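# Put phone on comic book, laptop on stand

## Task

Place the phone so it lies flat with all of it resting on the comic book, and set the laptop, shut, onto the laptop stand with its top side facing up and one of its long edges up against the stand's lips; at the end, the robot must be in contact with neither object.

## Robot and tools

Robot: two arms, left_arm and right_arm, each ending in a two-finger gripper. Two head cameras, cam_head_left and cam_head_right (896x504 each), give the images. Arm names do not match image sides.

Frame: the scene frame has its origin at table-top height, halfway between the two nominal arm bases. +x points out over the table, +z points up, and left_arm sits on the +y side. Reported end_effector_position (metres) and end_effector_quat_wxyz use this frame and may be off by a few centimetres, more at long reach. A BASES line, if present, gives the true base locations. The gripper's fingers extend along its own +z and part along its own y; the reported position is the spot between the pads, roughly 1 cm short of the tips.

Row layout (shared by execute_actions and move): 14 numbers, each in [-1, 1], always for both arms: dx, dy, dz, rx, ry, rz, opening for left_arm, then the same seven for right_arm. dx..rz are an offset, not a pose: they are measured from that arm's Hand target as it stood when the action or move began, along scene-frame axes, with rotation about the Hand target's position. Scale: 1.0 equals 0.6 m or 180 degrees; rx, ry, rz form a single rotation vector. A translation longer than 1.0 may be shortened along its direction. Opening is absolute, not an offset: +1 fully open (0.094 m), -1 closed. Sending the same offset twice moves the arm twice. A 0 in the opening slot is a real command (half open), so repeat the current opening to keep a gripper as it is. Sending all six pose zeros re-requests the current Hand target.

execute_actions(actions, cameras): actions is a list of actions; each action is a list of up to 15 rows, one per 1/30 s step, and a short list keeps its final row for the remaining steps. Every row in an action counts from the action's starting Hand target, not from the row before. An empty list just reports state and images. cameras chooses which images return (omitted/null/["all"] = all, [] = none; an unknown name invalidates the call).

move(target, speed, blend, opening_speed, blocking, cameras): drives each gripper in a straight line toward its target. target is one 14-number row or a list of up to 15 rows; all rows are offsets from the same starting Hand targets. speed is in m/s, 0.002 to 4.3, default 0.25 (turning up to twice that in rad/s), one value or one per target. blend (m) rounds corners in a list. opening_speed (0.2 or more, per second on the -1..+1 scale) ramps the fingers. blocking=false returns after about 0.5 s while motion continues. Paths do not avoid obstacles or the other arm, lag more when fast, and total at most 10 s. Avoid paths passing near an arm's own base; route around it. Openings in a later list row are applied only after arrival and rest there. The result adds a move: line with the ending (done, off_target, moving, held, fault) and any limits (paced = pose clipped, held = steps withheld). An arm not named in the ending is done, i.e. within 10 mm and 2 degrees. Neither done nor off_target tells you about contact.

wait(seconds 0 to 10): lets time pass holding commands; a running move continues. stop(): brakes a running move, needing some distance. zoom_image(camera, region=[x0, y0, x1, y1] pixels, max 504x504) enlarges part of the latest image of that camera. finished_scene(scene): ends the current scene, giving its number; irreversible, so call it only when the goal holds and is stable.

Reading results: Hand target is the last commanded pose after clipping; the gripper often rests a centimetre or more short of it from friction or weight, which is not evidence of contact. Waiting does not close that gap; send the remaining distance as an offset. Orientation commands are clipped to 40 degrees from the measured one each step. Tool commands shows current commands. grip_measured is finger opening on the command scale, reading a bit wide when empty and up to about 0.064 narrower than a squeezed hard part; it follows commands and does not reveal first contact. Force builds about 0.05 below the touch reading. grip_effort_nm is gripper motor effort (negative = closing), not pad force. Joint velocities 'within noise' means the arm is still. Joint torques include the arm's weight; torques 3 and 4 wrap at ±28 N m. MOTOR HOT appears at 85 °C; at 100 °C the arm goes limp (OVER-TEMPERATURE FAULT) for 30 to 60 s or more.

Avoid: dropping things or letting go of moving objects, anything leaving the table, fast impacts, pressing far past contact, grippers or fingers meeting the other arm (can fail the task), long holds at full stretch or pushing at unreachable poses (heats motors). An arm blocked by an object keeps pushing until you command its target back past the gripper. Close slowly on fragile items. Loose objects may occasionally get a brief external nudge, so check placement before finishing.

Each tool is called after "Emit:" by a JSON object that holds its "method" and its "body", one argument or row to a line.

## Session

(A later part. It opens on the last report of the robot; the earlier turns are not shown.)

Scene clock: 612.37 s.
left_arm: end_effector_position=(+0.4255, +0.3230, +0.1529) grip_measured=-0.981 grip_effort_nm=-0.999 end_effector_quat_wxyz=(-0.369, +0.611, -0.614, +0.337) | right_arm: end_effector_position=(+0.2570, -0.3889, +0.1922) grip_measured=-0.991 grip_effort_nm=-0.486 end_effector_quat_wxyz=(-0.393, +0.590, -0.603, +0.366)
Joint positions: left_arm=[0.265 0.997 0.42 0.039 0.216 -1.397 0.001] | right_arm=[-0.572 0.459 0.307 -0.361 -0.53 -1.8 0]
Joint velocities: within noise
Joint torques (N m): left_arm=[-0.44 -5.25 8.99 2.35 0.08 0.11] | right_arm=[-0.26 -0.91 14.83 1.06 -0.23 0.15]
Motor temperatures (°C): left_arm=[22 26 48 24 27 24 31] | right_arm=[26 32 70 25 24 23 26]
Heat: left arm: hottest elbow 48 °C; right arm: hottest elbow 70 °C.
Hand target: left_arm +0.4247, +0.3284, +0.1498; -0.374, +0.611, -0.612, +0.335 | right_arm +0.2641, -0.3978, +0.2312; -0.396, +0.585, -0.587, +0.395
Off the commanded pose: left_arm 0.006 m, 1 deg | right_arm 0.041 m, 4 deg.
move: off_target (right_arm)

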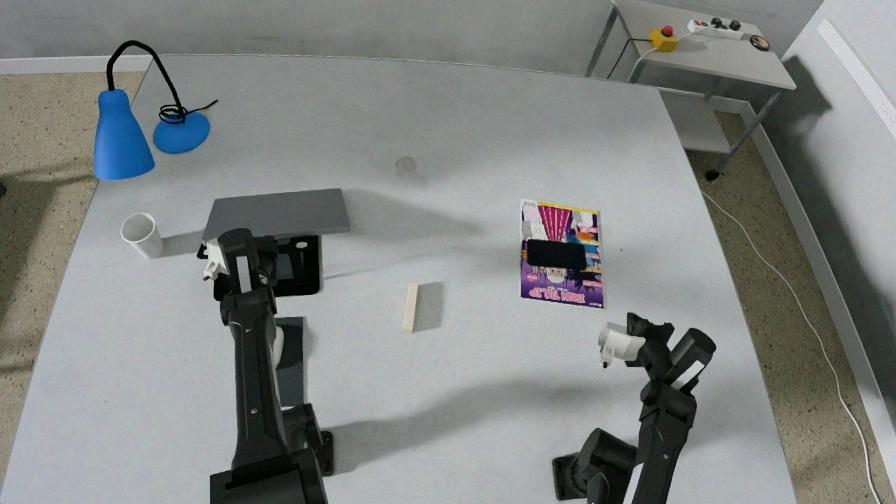

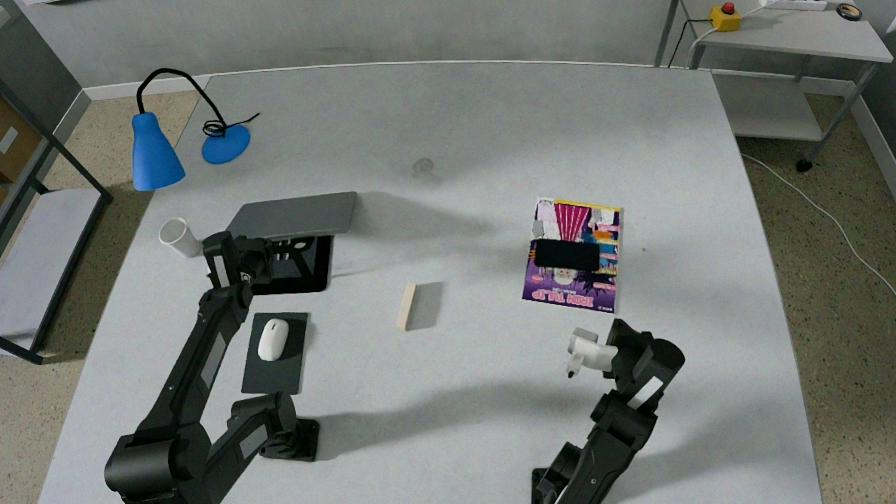

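Emit:
{"method": "move", "body": {
  "target": [
    [-0.01,0.0,-0.02,0.0,0.0,0.0,-1,0,0,0,0,0,0,-1],
    [0.03,0.0,-0.015,0.0,0.0,0.0,-1,0,0,0,0,0,0,-1]
  ],
  "speed": 0.03,
  "cameras": []
}}

Scene clock: 616.73 s.
left_arm: end_effector_position=(+0.4332, +0.3287, +0.1434) grip_measured=-0.981 grip_effort_nm=-0.994 end_effector_quat_wxyz=(-0.380, +0.610, -0.607, +0.339) | right_arm: end_effector_position=(+0.2570, -0.3889, +0.1922) grip_measured=-0.991 grip_effort_nm=-0.491 end_effector_quat_wxyz=(-0.393, +0.590, -0.603, +0.366)
Joint positions: left_arm=[0.27 1.058 0.408 0.136 0.21 -1.399 0.001] | right_arm=[-0.572 0.459 0.307 -0.361 -0.53 -1.8 0]
Joint velocities: within noise
Joint torques (N m): left_arm=[-1.9 -3.72 12.14 1.47 -0.33 0.15] | right_arm=[-0.32 -0.91 14.83 1.07 -0.23 0.15]
Motor temperatures (°C): left_arm=[22 26 48 24 27 24 31] | right_arm=[26 32 70 25 24 23 26]
Heat: left arm: hottest elbow 48 °C; right arm: hottest elbow 70 °C.
Hand target: left_arm +0.4427, +0.3285, +0.1408; -0.374, +0.611, -0.612, +0.335 | right_arm +0.2641, -0.3978, +0.2312; -0.396, +0.585, -0.587, +0.395
Off the commanded pose: left_arm 0.010 m, 1 deg | right_arm 0.041 m, 4 deg.
move: off_target (right_arm)
No camera images: "cameras" was empty.

Emit:
{"method": "move", "body": {
  "target": [
    [0.035,0.0,-0.012,0.0,0.0,0.0,-1,0,0,0,0,0,0,-1]
  ],
  "speed": 0.03
}}

Emit:
{"method": "zoom_image", "body": {
  "camera": "cam_head_left",
  "region": [205, 175, 355, 280]
}}

Emit:
{"method": "zoom_image", "body": {
  "camera": "cam_head_right",
  "region": [220, 180, 370, 285]
}}

Scene clock: 620.17 s.
left_arm: end_effector_position=(+0.4549, +0.3315, +0.1409) grip_measured=-0.981 grip_effort_nm=-0.989 end_effector_quat_wxyz=(-0.383, +0.611, -0.604, +0.341) | right_arm: end_effector_position=(+0.2570, -0.3889, +0.1922) grip_measured=-0.991 grip_effort_nm=-0.486 end_effector_quat_wxyz=(-0.393, +0.590, -0.603, +0.366)
Joint positions: left_arm=[0.254 1.142 0.447 0.19 0.192 -1.413 0.001] | right_arm=[-0.572 0.459 0.307 -0.361 -0.53 -1.8 0]
Joint velocities: within noise
Joint torques (N m): left_arm=[-1.85 -4.07 11.36 1.72 -0.28 0.13] | right_arm=[-0.32 -0.79 14.83 1.05 -0.24 0.15]
Motor temperatures (°C): left_arm=[22 26 47 24 27 24 31] | right_arm=[26 32 70 25 24 23 26]
Heat: left arm: hottest elbow 47 °C; right arm: hottest elbow 70 °C.
Hand target: left_arm +0.4636, +0.3284, +0.1335; -0.374, +0.611, -0.612, +0.335 | right_arm +0.2641, -0.3978, +0.2312; -0.396, +0.585, -0.587, +0.395
Off the commanded pose: left_arm 0.012 m, 2 deg | right_arm 0.041 m, 4 deg.
move: off_target (left_arm, right_arm)

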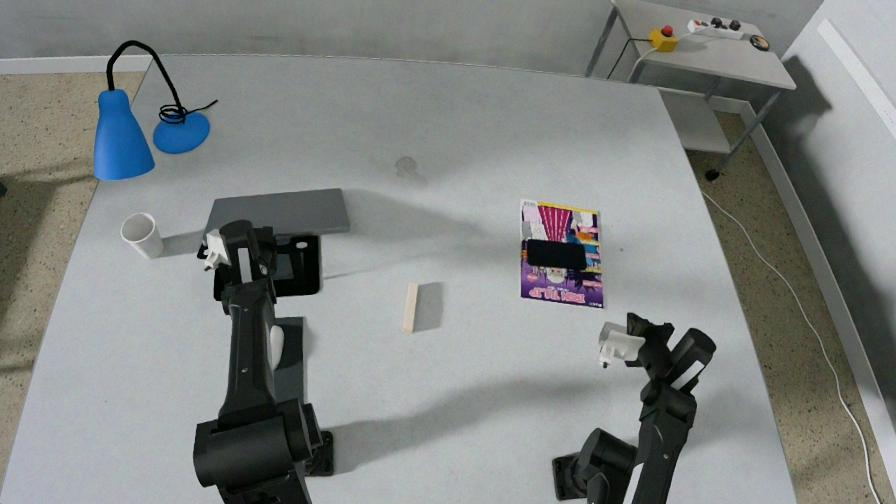

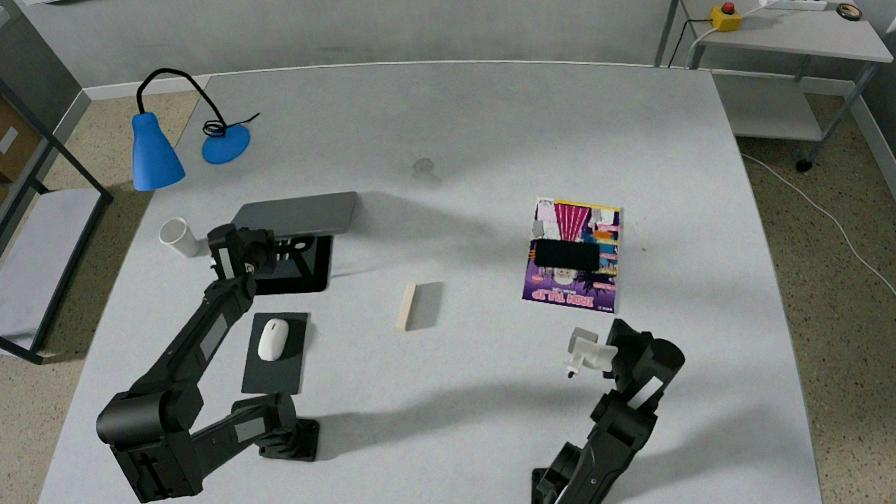

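Scaled by 3.360.

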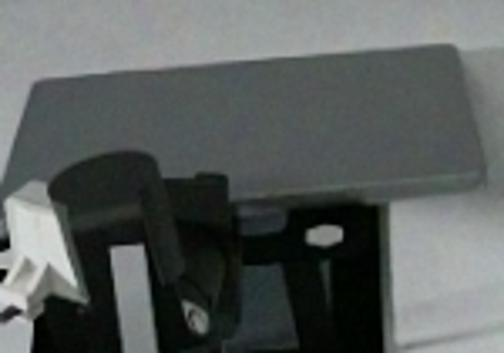

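Scaled by 3.360.

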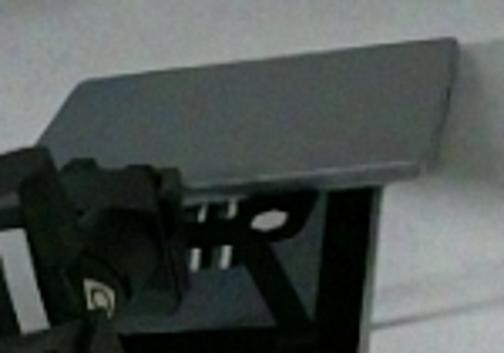

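Emit:
{"method": "move", "body": {
  "target": [
    [0.03,0.0,-0.015,0.0,0.0,0.0,-1,0,0,0,0,0,0,-1]
  ],
  "speed": 0.03
}}

Emit:
{"method": "zoom_image", "body": {
  "camera": "cam_head_left",
  "region": [205, 175, 355, 280]
}}

Emit:
{"method": "zoom_image", "body": {
  "camera": "cam_head_right",
  "region": [220, 180, 370, 285]
}}

Scene clock: 637.37 s.
left_arm: end_effector_position=(+0.4663, +0.3321, +0.1381) grip_measured=-0.981 grip_effort_nm=-0.984 end_effector_quat_wxyz=(-0.386, +0.610, -0.602, +0.342) | right_arm: end_effector_position=(+0.2570, -0.3889, +0.1922) grip_measured=-0.991 grip_effort_nm=-0.491 end_effector_quat_wxyz=(-0.393, +0.590, -0.603, +0.366)
Joint positions: left_arm=[0.245 1.189 0.465 0.227 0.182 -1.42 0.001] | right_arm=[-0.572 0.459 0.307 -0.361 -0.53 -1.8 0]
Joint velocities: within noise
Joint torques (N m): left_arm=[-3.25 -1.96 12.29 1.83 -0.41 0.1] | right_arm=[-0.38 -0.85 14.83 1.03 -0.24 0.15]
Motor temperatures (°C): left_arm=[22 26 46 24 27 24 31] | right_arm=[26 32 71 25 24 23 26]
Heat: left arm: hottest elbow 46 °C; right arm: hottest elbow 71 °C.
Hand target: left_arm +0.4816, +0.3284, +0.1244; -0.374, +0.611, -0.612, +0.335 | right_arm +0.2641, -0.3978, +0.2312; -0.396, +0.585, -0.587, +0.395
Off the commanded pose: left_arm 0.021 m, 2 deg | right_arm 0.041 m, 4 deg.
move: off_target (left_arm, right_arm)

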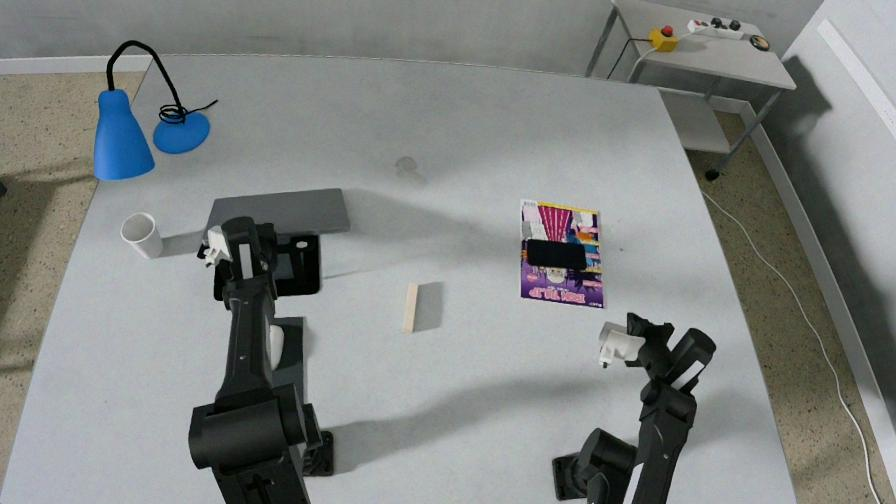

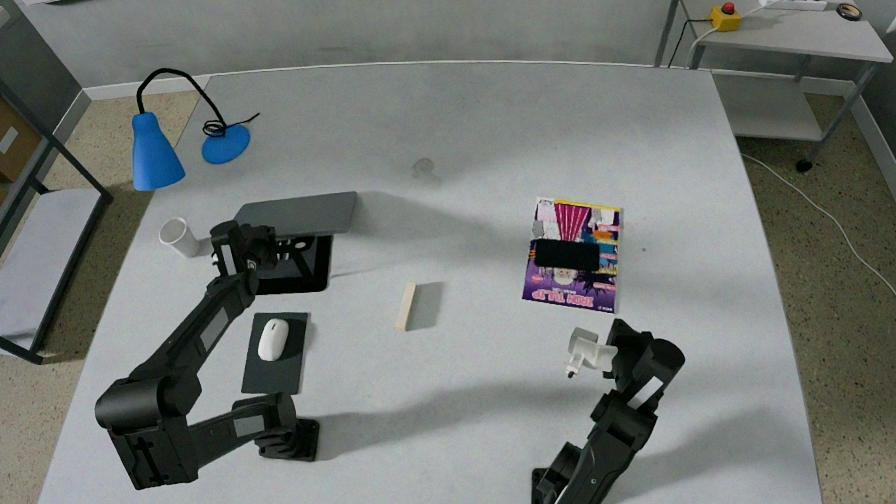

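Scaled by 3.360.

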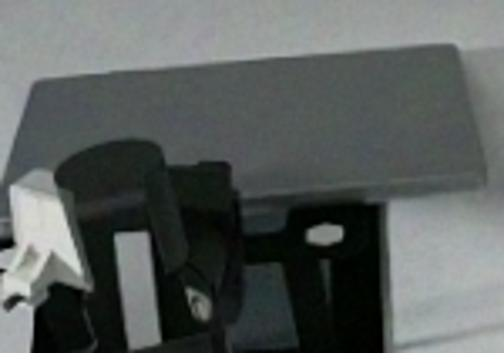

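Scaled by 3.360.

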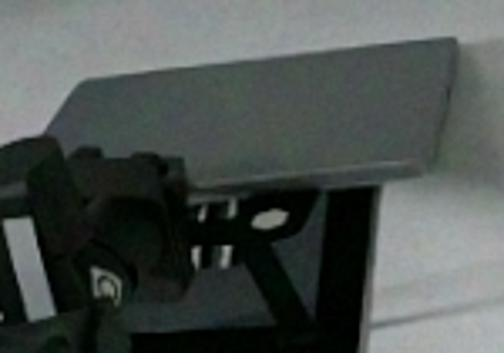

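Emit:
{"method": "move", "body": {
  "target": [
    [-0.02,0.0,0.07,0.0,0.0,0.0,-1,0,0,0,0,0,0,-1],
    [-0.115,0.0,0.1,0.0,0.1,0.0,-1,0,0,0,0,0,0,-1],
    [-0.115,0.0,0.025,0.0,0.1,0.0,-1,0,0,0,0,0,0,-1]
  ],
  "speed": 0.07
}}

Emit:
{"method": "zoom_image", "body": {
  "camera": "cam_head_left",
  "region": [205, 175, 355, 280]
}}

Emit:
{"method": "zoom_image", "body": {
  "camera": "cam_head_right",
  "region": [220, 180, 370, 285]
}}

Scene clock: 648.67 s.
left_arm: end_effector_position=(+0.4139, +0.3240, +0.1471) grip_measured=-0.981 grip_effort_nm=-0.984 end_effector_quat_wxyz=(-0.273, +0.655, -0.663, +0.240) | right_arm: end_effector_position=(+0.2570, -0.3889, +0.1922) grip_measured=-0.991 grip_effort_nm=-0.491 end_effector_quat_wxyz=(-0.393, +0.590, -0.603, +0.366)
Joint positions: left_arm=[0.245 1.018 0.586 -0.407 0.145 -1.341 0.001] | right_arm=[-0.572 0.459 0.307 -0.361 -0.53 -1.8 0]
Joint velocities: within noise
Joint torques (N m): left_arm=[-0.56 -5.6 9.26 1.88 -0.12 0.11] | right_arm=[-0.32 -0.85 14.84 1.05 -0.24 0.15]
Motor temperatures (°C): left_arm=[22 26 46 24 27 24 31] | right_arm=[26 32 71 25 24 23 26]
Heat: left arm: hottest elbow 46 °C; right arm: hottest elbow 71 °C.
Hand target: left_arm +0.4127, +0.3284, +0.1395; -0.274, +0.656, -0.663, +0.235 | right_arm +0.2641, -0.3978, +0.2312; -0.396, +0.585, -0.587, +0.395
Off the commanded pose: left_arm 0.009 m, 1 deg | right_arm 0.041 m, 4 deg.
move: off_target (right_arm)

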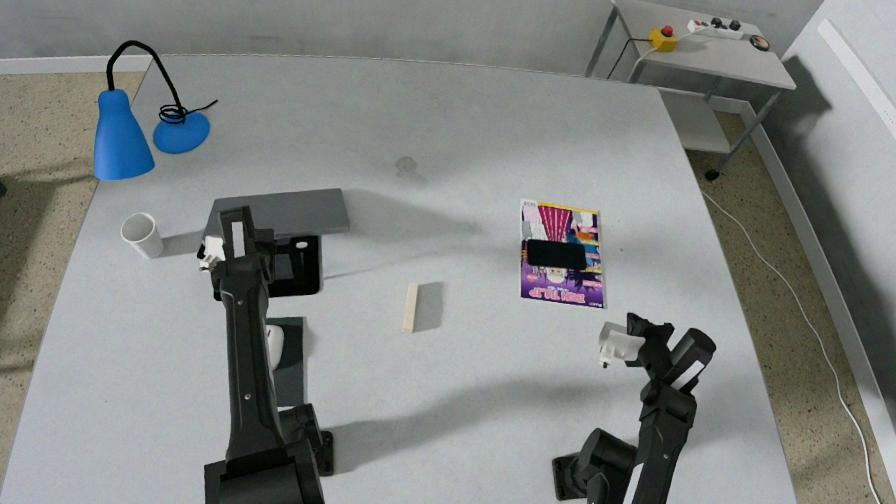

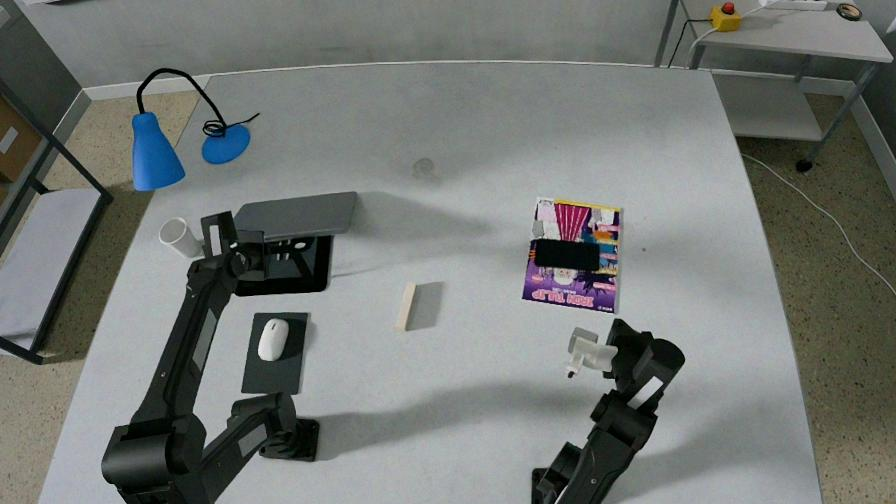

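Scaled by 3.360.

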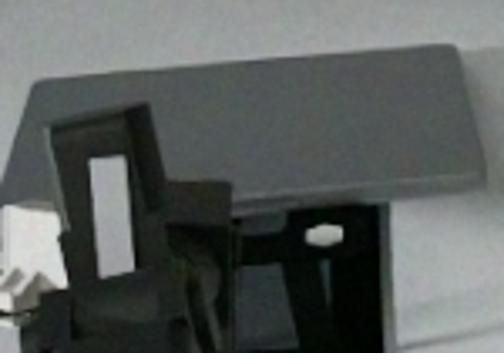

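Scaled by 3.360.

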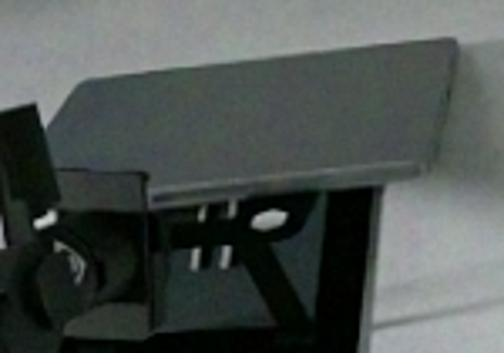

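Emit:
{"method": "move", "body": {
  "target": [
    [0.01,0.0,0.01,0.0,0.0,0.0,-1,0,0,0,0,0,0,-1],
    [0.012,0.0,-0.01,0.0,0.0,0.0,-1,0,0,0,0,0,0,-1],
    [0.04,0.0,-0.006,0.0,0.0,0.0,-1,0,0,0,0,0,0,-1]
  ],
  "speed": 0.03
}}

Emit:
{"method": "zoom_image", "body": {
  "camera": "cam_head_left",
  "region": [205, 175, 355, 280]
}}

Emit:
{"method": "zoom_image", "body": {
  "camera": "cam_head_right",
  "region": [220, 180, 370, 285]
}}

Scene clock: 654.13 s.
left_arm: end_effector_position=(+0.4278, +0.3297, +0.1358) grip_measured=-0.981 grip_effort_nm=-0.979 end_effector_quat_wxyz=(-0.280, +0.655, -0.661, +0.238) | right_arm: end_effector_position=(+0.2570, -0.3889, +0.1922) grip_measured=-0.991 grip_effort_nm=-0.491 end_effector_quat_wxyz=(-0.393, +0.590, -0.603, +0.366)
Joint positions: left_arm=[0.245 1.083 0.59 -0.336 0.135 -1.341 0.001] | right_arm=[-0.572 0.459 0.307 -0.361 -0.53 -1.8 0]
Joint velocities: within noise
Joint torques (N m): left_arm=[-2.96 -4.84 12.86 1.17 -0.24 -0.02] | right_arm=[-0.38 -0.85 14.83 1.07 -0.23 0.15]
Motor temperatures (°C): left_arm=[22 26 45 24 27 24 31] | right_arm=[26 32 71 25 24 23 26]
Heat: left arm: hottest elbow 45 °C; right arm: hottest elbow 71 °C.
Hand target: left_arm +0.4367, +0.3284, +0.1359; -0.274, +0.656, -0.663, +0.235 | right_arm +0.2641, -0.3978, +0.2312; -0.396, +0.585, -0.587, +0.395
Off the commanded pose: left_arm 0.009 m, 1 deg | right_arm 0.041 m, 4 deg.
move: off_target (right_arm)

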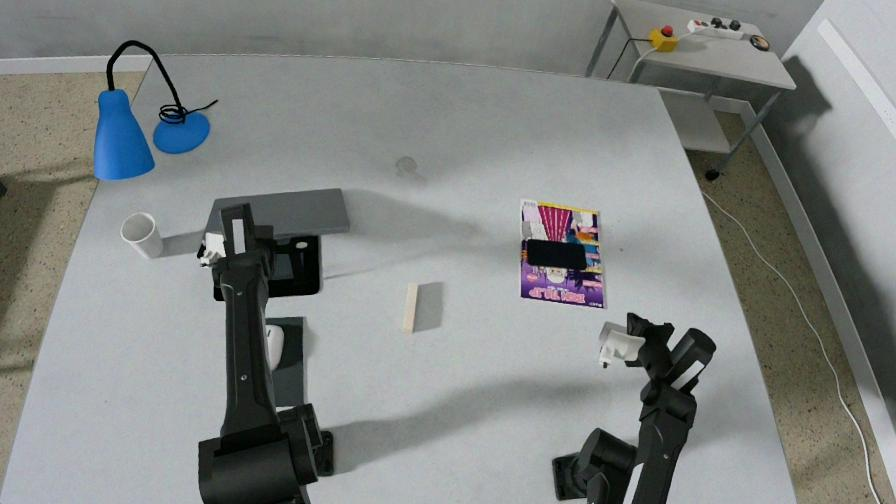

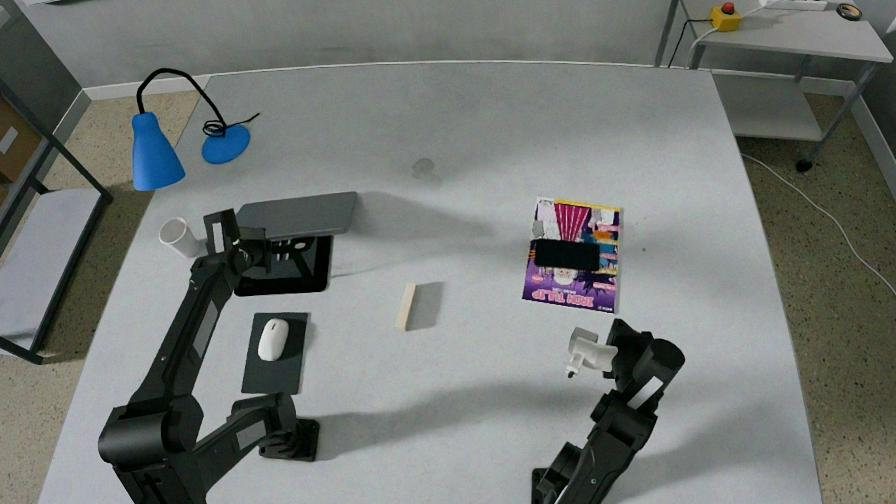

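Scaled by 3.360.

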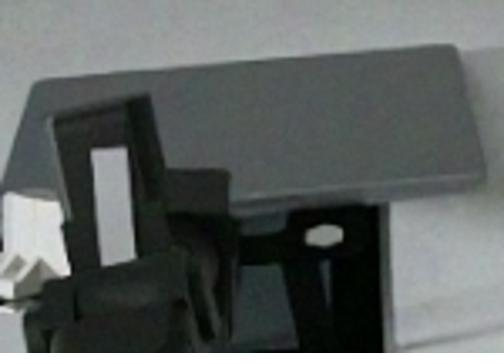

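Scaled by 3.360.

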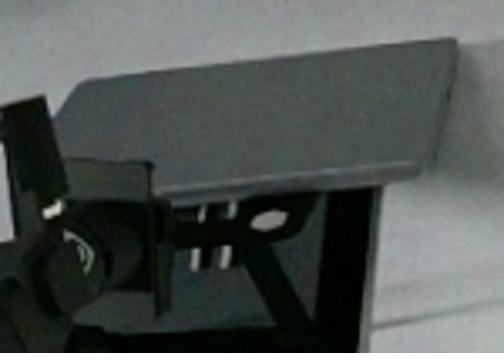

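Emit:
{"method": "move", "body": {
  "target": [
    [0.03,0.0,-0.012,0.0,0.0,0.0,-1,0,0,0,0,0,0,-1]
  ],
  "speed": 0.03
}}

Emit:
{"method": "zoom_image", "body": {
  "camera": "cam_head_left",
  "region": [205, 175, 355, 280]
}}

Emit:
{"method": "zoom_image", "body": {
  "camera": "cam_head_right",
  "region": [220, 180, 370, 285]
}}

Scene clock: 657.63 s.
left_arm: end_effector_position=(+0.4361, +0.3310, +0.1299) grip_measured=-0.981 grip_effort_nm=-0.984 end_effector_quat_wxyz=(-0.277, +0.659, -0.658, +0.235) | right_arm: end_effector_position=(+0.2570, -0.3889, +0.1922) grip_measured=-0.991 grip_effort_nm=-0.496 end_effector_quat_wxyz=(-0.393, +0.590, -0.603, +0.366)
Joint positions: left_arm=[0.238 1.122 0.602 -0.316 0.123 -1.354 0.001] | right_arm=[-0.572 0.459 0.307 -0.361 -0.53 -1.8 0]
Joint velocities: within noise
Joint torques (N m): left_arm=[-2.73 -2.84 13.64 1.72 -0.16 -0.01] | right_arm=[-0.32 -0.85 14.79 1.06 -0.23 0.15]
Motor temperatures (°C): left_arm=[22 26 45 24 27 24 31] | right_arm=[26 32 71 25 24 23 26]
Heat: left arm: hottest elbow 45 °C; right arm: hottest elbow 71 °C.
Hand target: left_arm +0.4547, +0.3285, +0.1287; -0.274, +0.656, -0.663, +0.235 | right_arm +0.2641, -0.3978, +0.2312; -0.396, +0.585, -0.587, +0.395
Off the commanded pose: left_arm 0.019 m, 1 deg | right_arm 0.041 m, 4 deg.
move: off_target (left_arm, right_arm)

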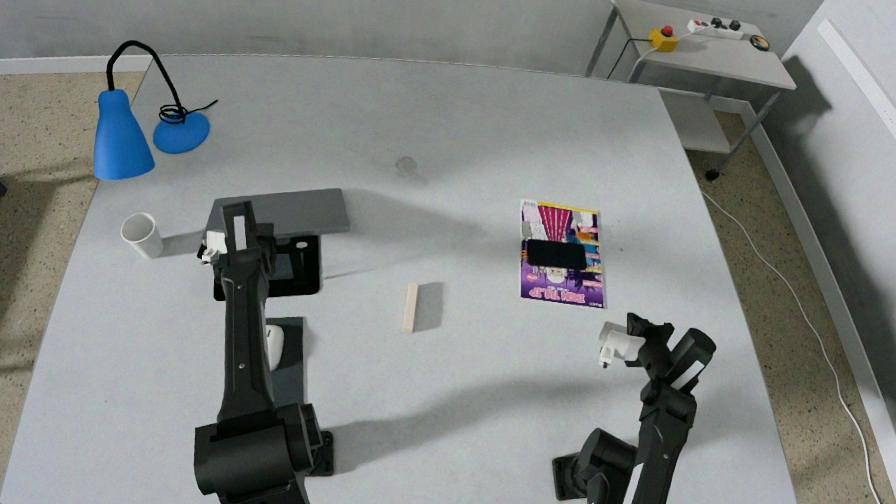

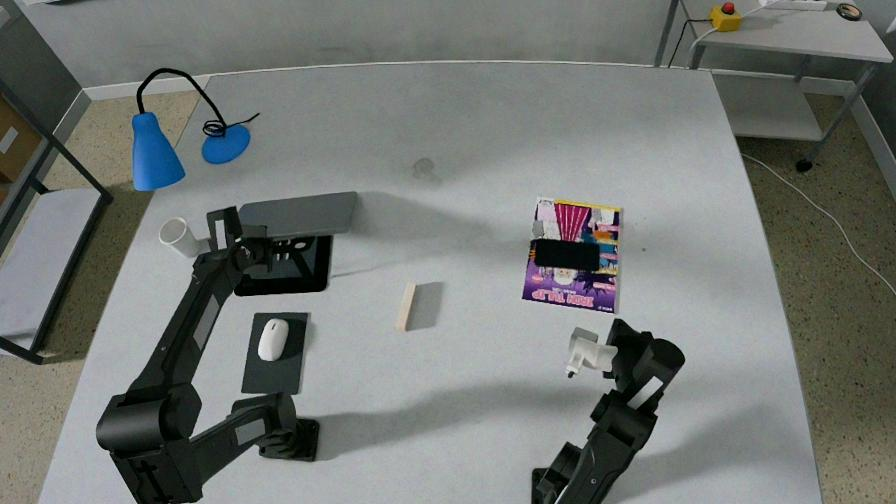

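Scaled by 3.360.

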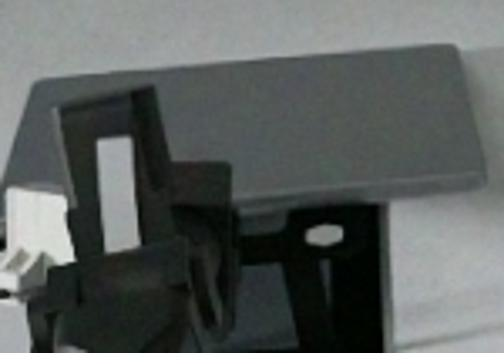

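Scaled by 3.360.

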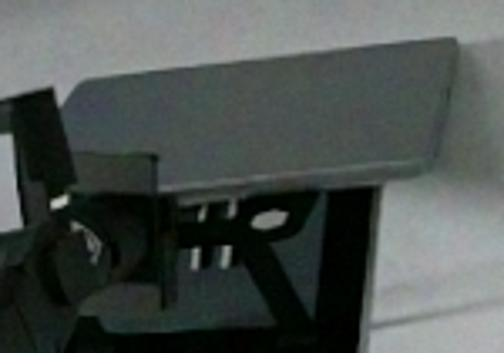

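Emit:
{"method": "move", "body": {
  "target": [
    [0.04,0.0,-0.01,0.0,0.0,0.0,-1,0,0,0,0,0,0,-1]
  ],
  "speed": 0.03
}}

Emit:
{"method": "zoom_image", "body": {
  "camera": "cam_head_left",
  "region": [205, 175, 355, 280]
}}

Emit:
{"method": "zoom_image", "body": {
  "camera": "cam_head_right",
  "region": [220, 180, 370, 285]
}}

Scene clock: 661.43 s.
left_arm: end_effector_position=(+0.4535, +0.3353, +0.1287) grip_measured=-0.981 grip_effort_nm=-0.984 end_effector_quat_wxyz=(-0.279, +0.666, -0.652, +0.232) | right_arm: end_effector_position=(+0.2570, -0.3889, +0.1922) grip_measured=-0.991 grip_effort_nm=-0.491 end_effector_quat_wxyz=(-0.393, +0.590, -0.603, +0.366)
Joint positions: left_arm=[0.23 1.18 0.64 -0.296 0.105 -1.374 0.001] | right_arm=[-0.572 0.459 0.307 -0.361 -0.53 -1.8 0]
Joint velocities: within noise
Joint torques (N m): left_arm=[-3.31 -3.08 13.97 2.48 0 0.08] | right_arm=[-0.38 -0.85 14.78 1.06 -0.23 0.15]
Motor temperatures (°C): left_arm=[22 26 45 24 27 24 31] | right_arm=[26 32 71 25 24 23 26]
Heat: left arm: hottest elbow 45 °C; right arm: hottest elbow 71 °C.
Hand target: left_arm +0.4786, +0.3284, +0.1227; -0.274, +0.656, -0.663, +0.235 | right_arm +0.2641, -0.3978, +0.2312; -0.396, +0.585, -0.587, +0.395
Off the commanded pose: left_arm 0.027 m, 2 deg | right_arm 0.041 m, 4 deg.
move: off_target (left_arm, right_arm)

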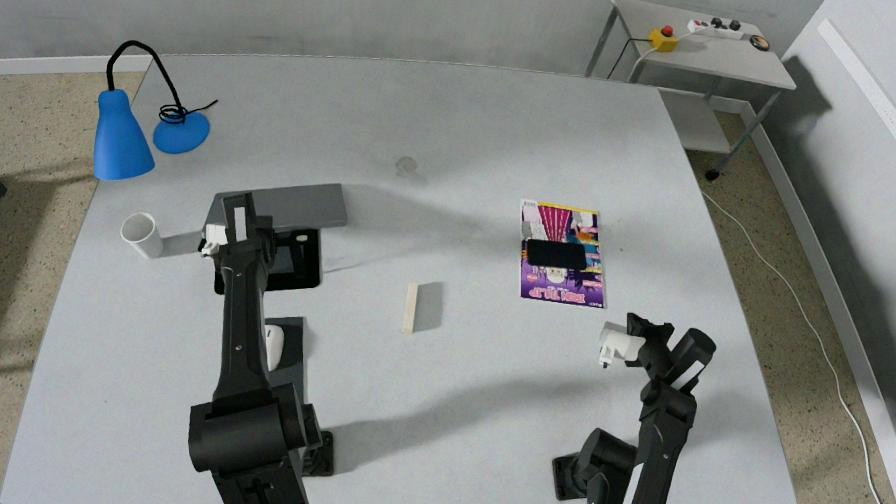

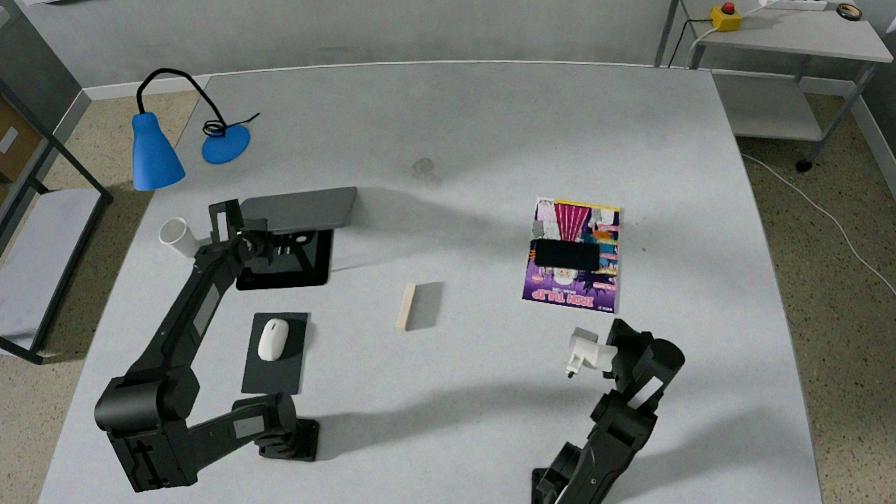

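Scaled by 3.360.

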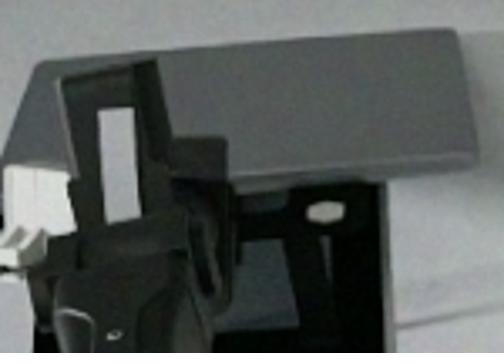

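Scaled by 3.360.

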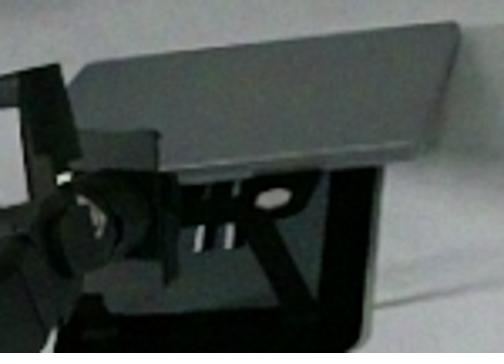

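Emit:
{"method": "move", "body": {
  "target": [
    [-0.05,0.0,0.01,0.0,0.0,0.0,-1,0,0,0,0,0,0,-1],
    [-0.07,0.0,0.1,0.0,0.0,0.0,-1,0,0,0,0,0,0,-1],
    [-0.27,0.0,0.2,0.0,0.0,0.0,-1,0,0,0,0,0,0,-1]
  ],
  "speed": 0.1
}}

Emit:
{"method": "zoom_image", "body": {
  "camera": "cam_head_left",
  "region": [195, 170, 365, 310]
}}

Emit:
{"method": "zoom_image", "body": {
  "camera": "cam_head_right",
  "region": [210, 170, 380, 310]
}}

Scene clock: 669.50 s.
left_arm: end_effector_position=(+0.3134, +0.3227, +0.2217) grip_measured=-0.981 grip_effort_nm=-0.979 end_effector_quat_wxyz=(-0.255, +0.661, -0.667, +0.231) | right_arm: end_effector_position=(+0.2570, -0.3889, +0.1922) grip_measured=-0.991 grip_effort_nm=-0.496 end_effector_quat_wxyz=(-0.393, +0.590, -0.603, +0.366)
Joint positions: left_arm=[0.384 0.643 0.64 -0.899 0.233 -1.231 0.001] | right_arm=[-0.572 0.459 0.307 -0.361 -0.53 -1.8 0]
Joint velocities: within noise
Joint torques (N m): left_arm=[-0.21 -3.19 14.61 1.02 0.19 0.15] | right_arm=[-0.32 -0.85 14.83 1.07 -0.24 0.15]
Motor temperatures (°C): left_arm=[22 26 46 24 27 24 31] | right_arm=[26 32 71 25 24 23 26]
Heat: left arm: hottest elbow 46 °C; right arm: hottest elbow 71 °C.
Hand target: left_arm +0.3166, +0.3284, +0.2426; -0.273, +0.656, -0.663, +0.235 | right_arm +0.2641, -0.3978, +0.2312; -0.396, +0.585, -0.587, +0.395
Off the commanded pose: left_arm 0.022 m, 2 deg | right_arm 0.041 m, 4 deg.
move: off_target (left_arm, right_arm)

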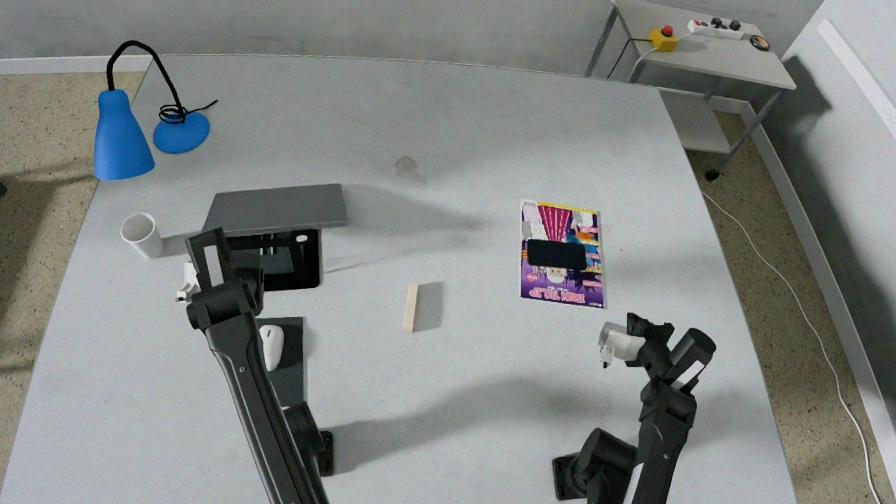

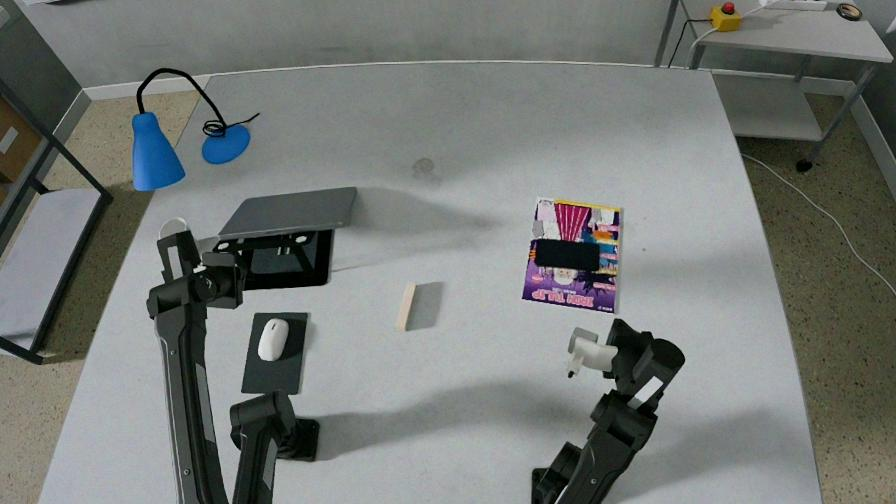

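Scaled by 2.965.

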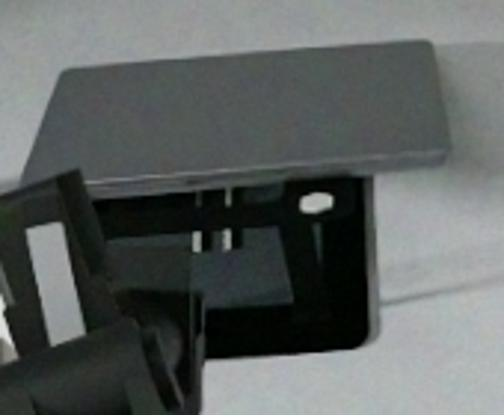

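Scaled by 2.965.

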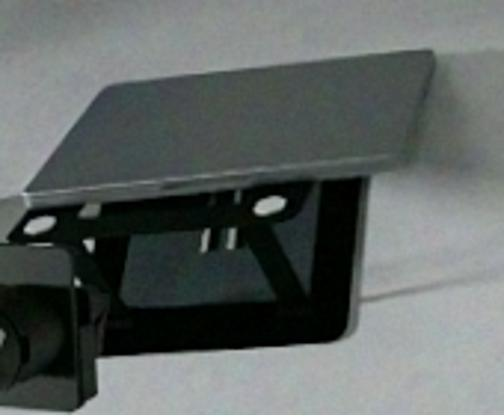

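Emit:
{"method": "wait", "body": {
  "seconds": 1.5
}}

Emit:
{"method": "zoom_image", "body": {
  "camera": "cam_head_left",
  "region": [205, 175, 355, 235]
}}

Emit:
{"method": "zoom_image", "body": {
  "camera": "cam_head_left",
  "region": [490, 180, 630, 330]
}}

Scene clock: 678.83 s.
left_arm: end_effector_position=(+0.3134, +0.3227, +0.2217) grip_measured=-0.981 grip_effort_nm=-0.979 end_effector_quat_wxyz=(-0.256, +0.661, -0.667, +0.231) | right_arm: end_effector_position=(+0.2570, -0.3889, +0.1922) grip_measured=-0.991 grip_effort_nm=-0.491 end_effector_quat_wxyz=(-0.393, +0.590, -0.603, +0.366)
Joint positions: left_arm=[0.384 0.643 0.64 -0.899 0.233 -1.231 0.001] | right_arm=[-0.572 0.459 0.307 -0.361 -0.53 -1.8 0]
Joint velocities: within noise
Joint torques (N m): left_arm=[-0.32 -3.19 14.76 1.2 0.11 0.19] | right_arm=[-0.38 -0.85 14.82 1.07 -0.24 0.15]
Motor temperatures (°C): left_arm=[22 26 47 24 27 24 31] | right_arm=[26 32 71 25 24 23 26]
Heat: left arm: hottest elbow 47 °C; right arm: hottest elbow 71 °C.
Hand target: left_arm +0.3166, +0.3284, +0.2426; -0.274, +0.656, -0.663, +0.235 | right_arm +0.2641, -0.3978, +0.2312; -0.396, +0.585, -0.587, +0.395
Tool commands: left_gripper/opening=-1.0 right_gripper/opening=-1.0
Off the commanded pose: left_arm 0.022 m, 2 deg | right_arm 0.041 m, 4 deg.
wait: 1.50 s; at rest from the start

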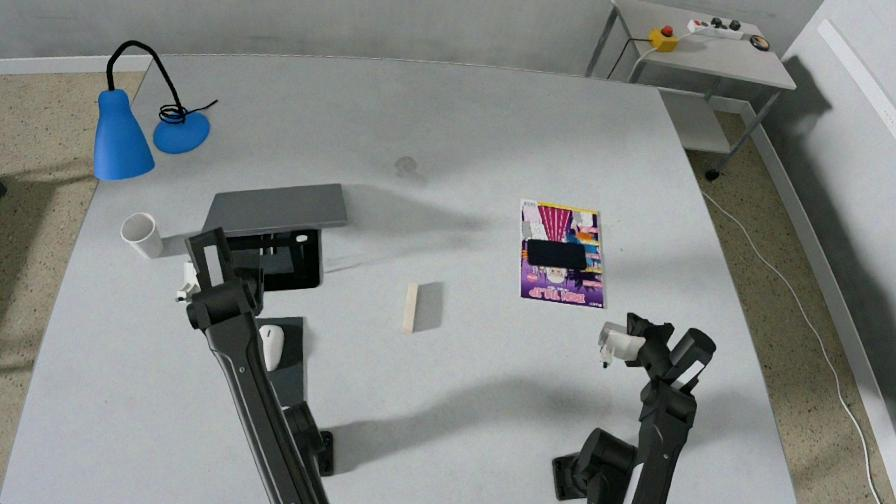

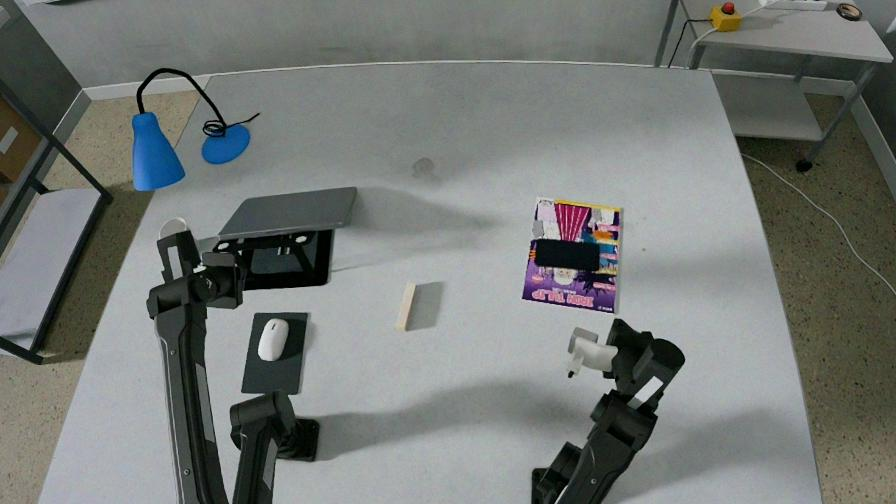

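Scaled by 3.360.

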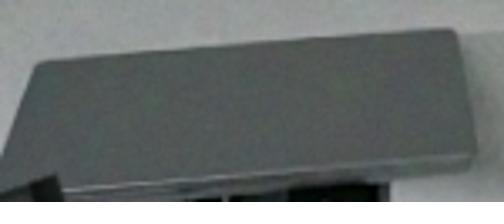

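Scaled by 3.360.

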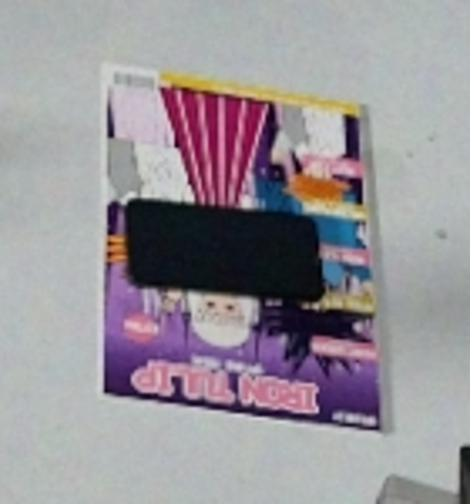

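Emit:
{"method": "finished_scene", "body": {
  "scene": 2
}}

The scene is finished: the task was done.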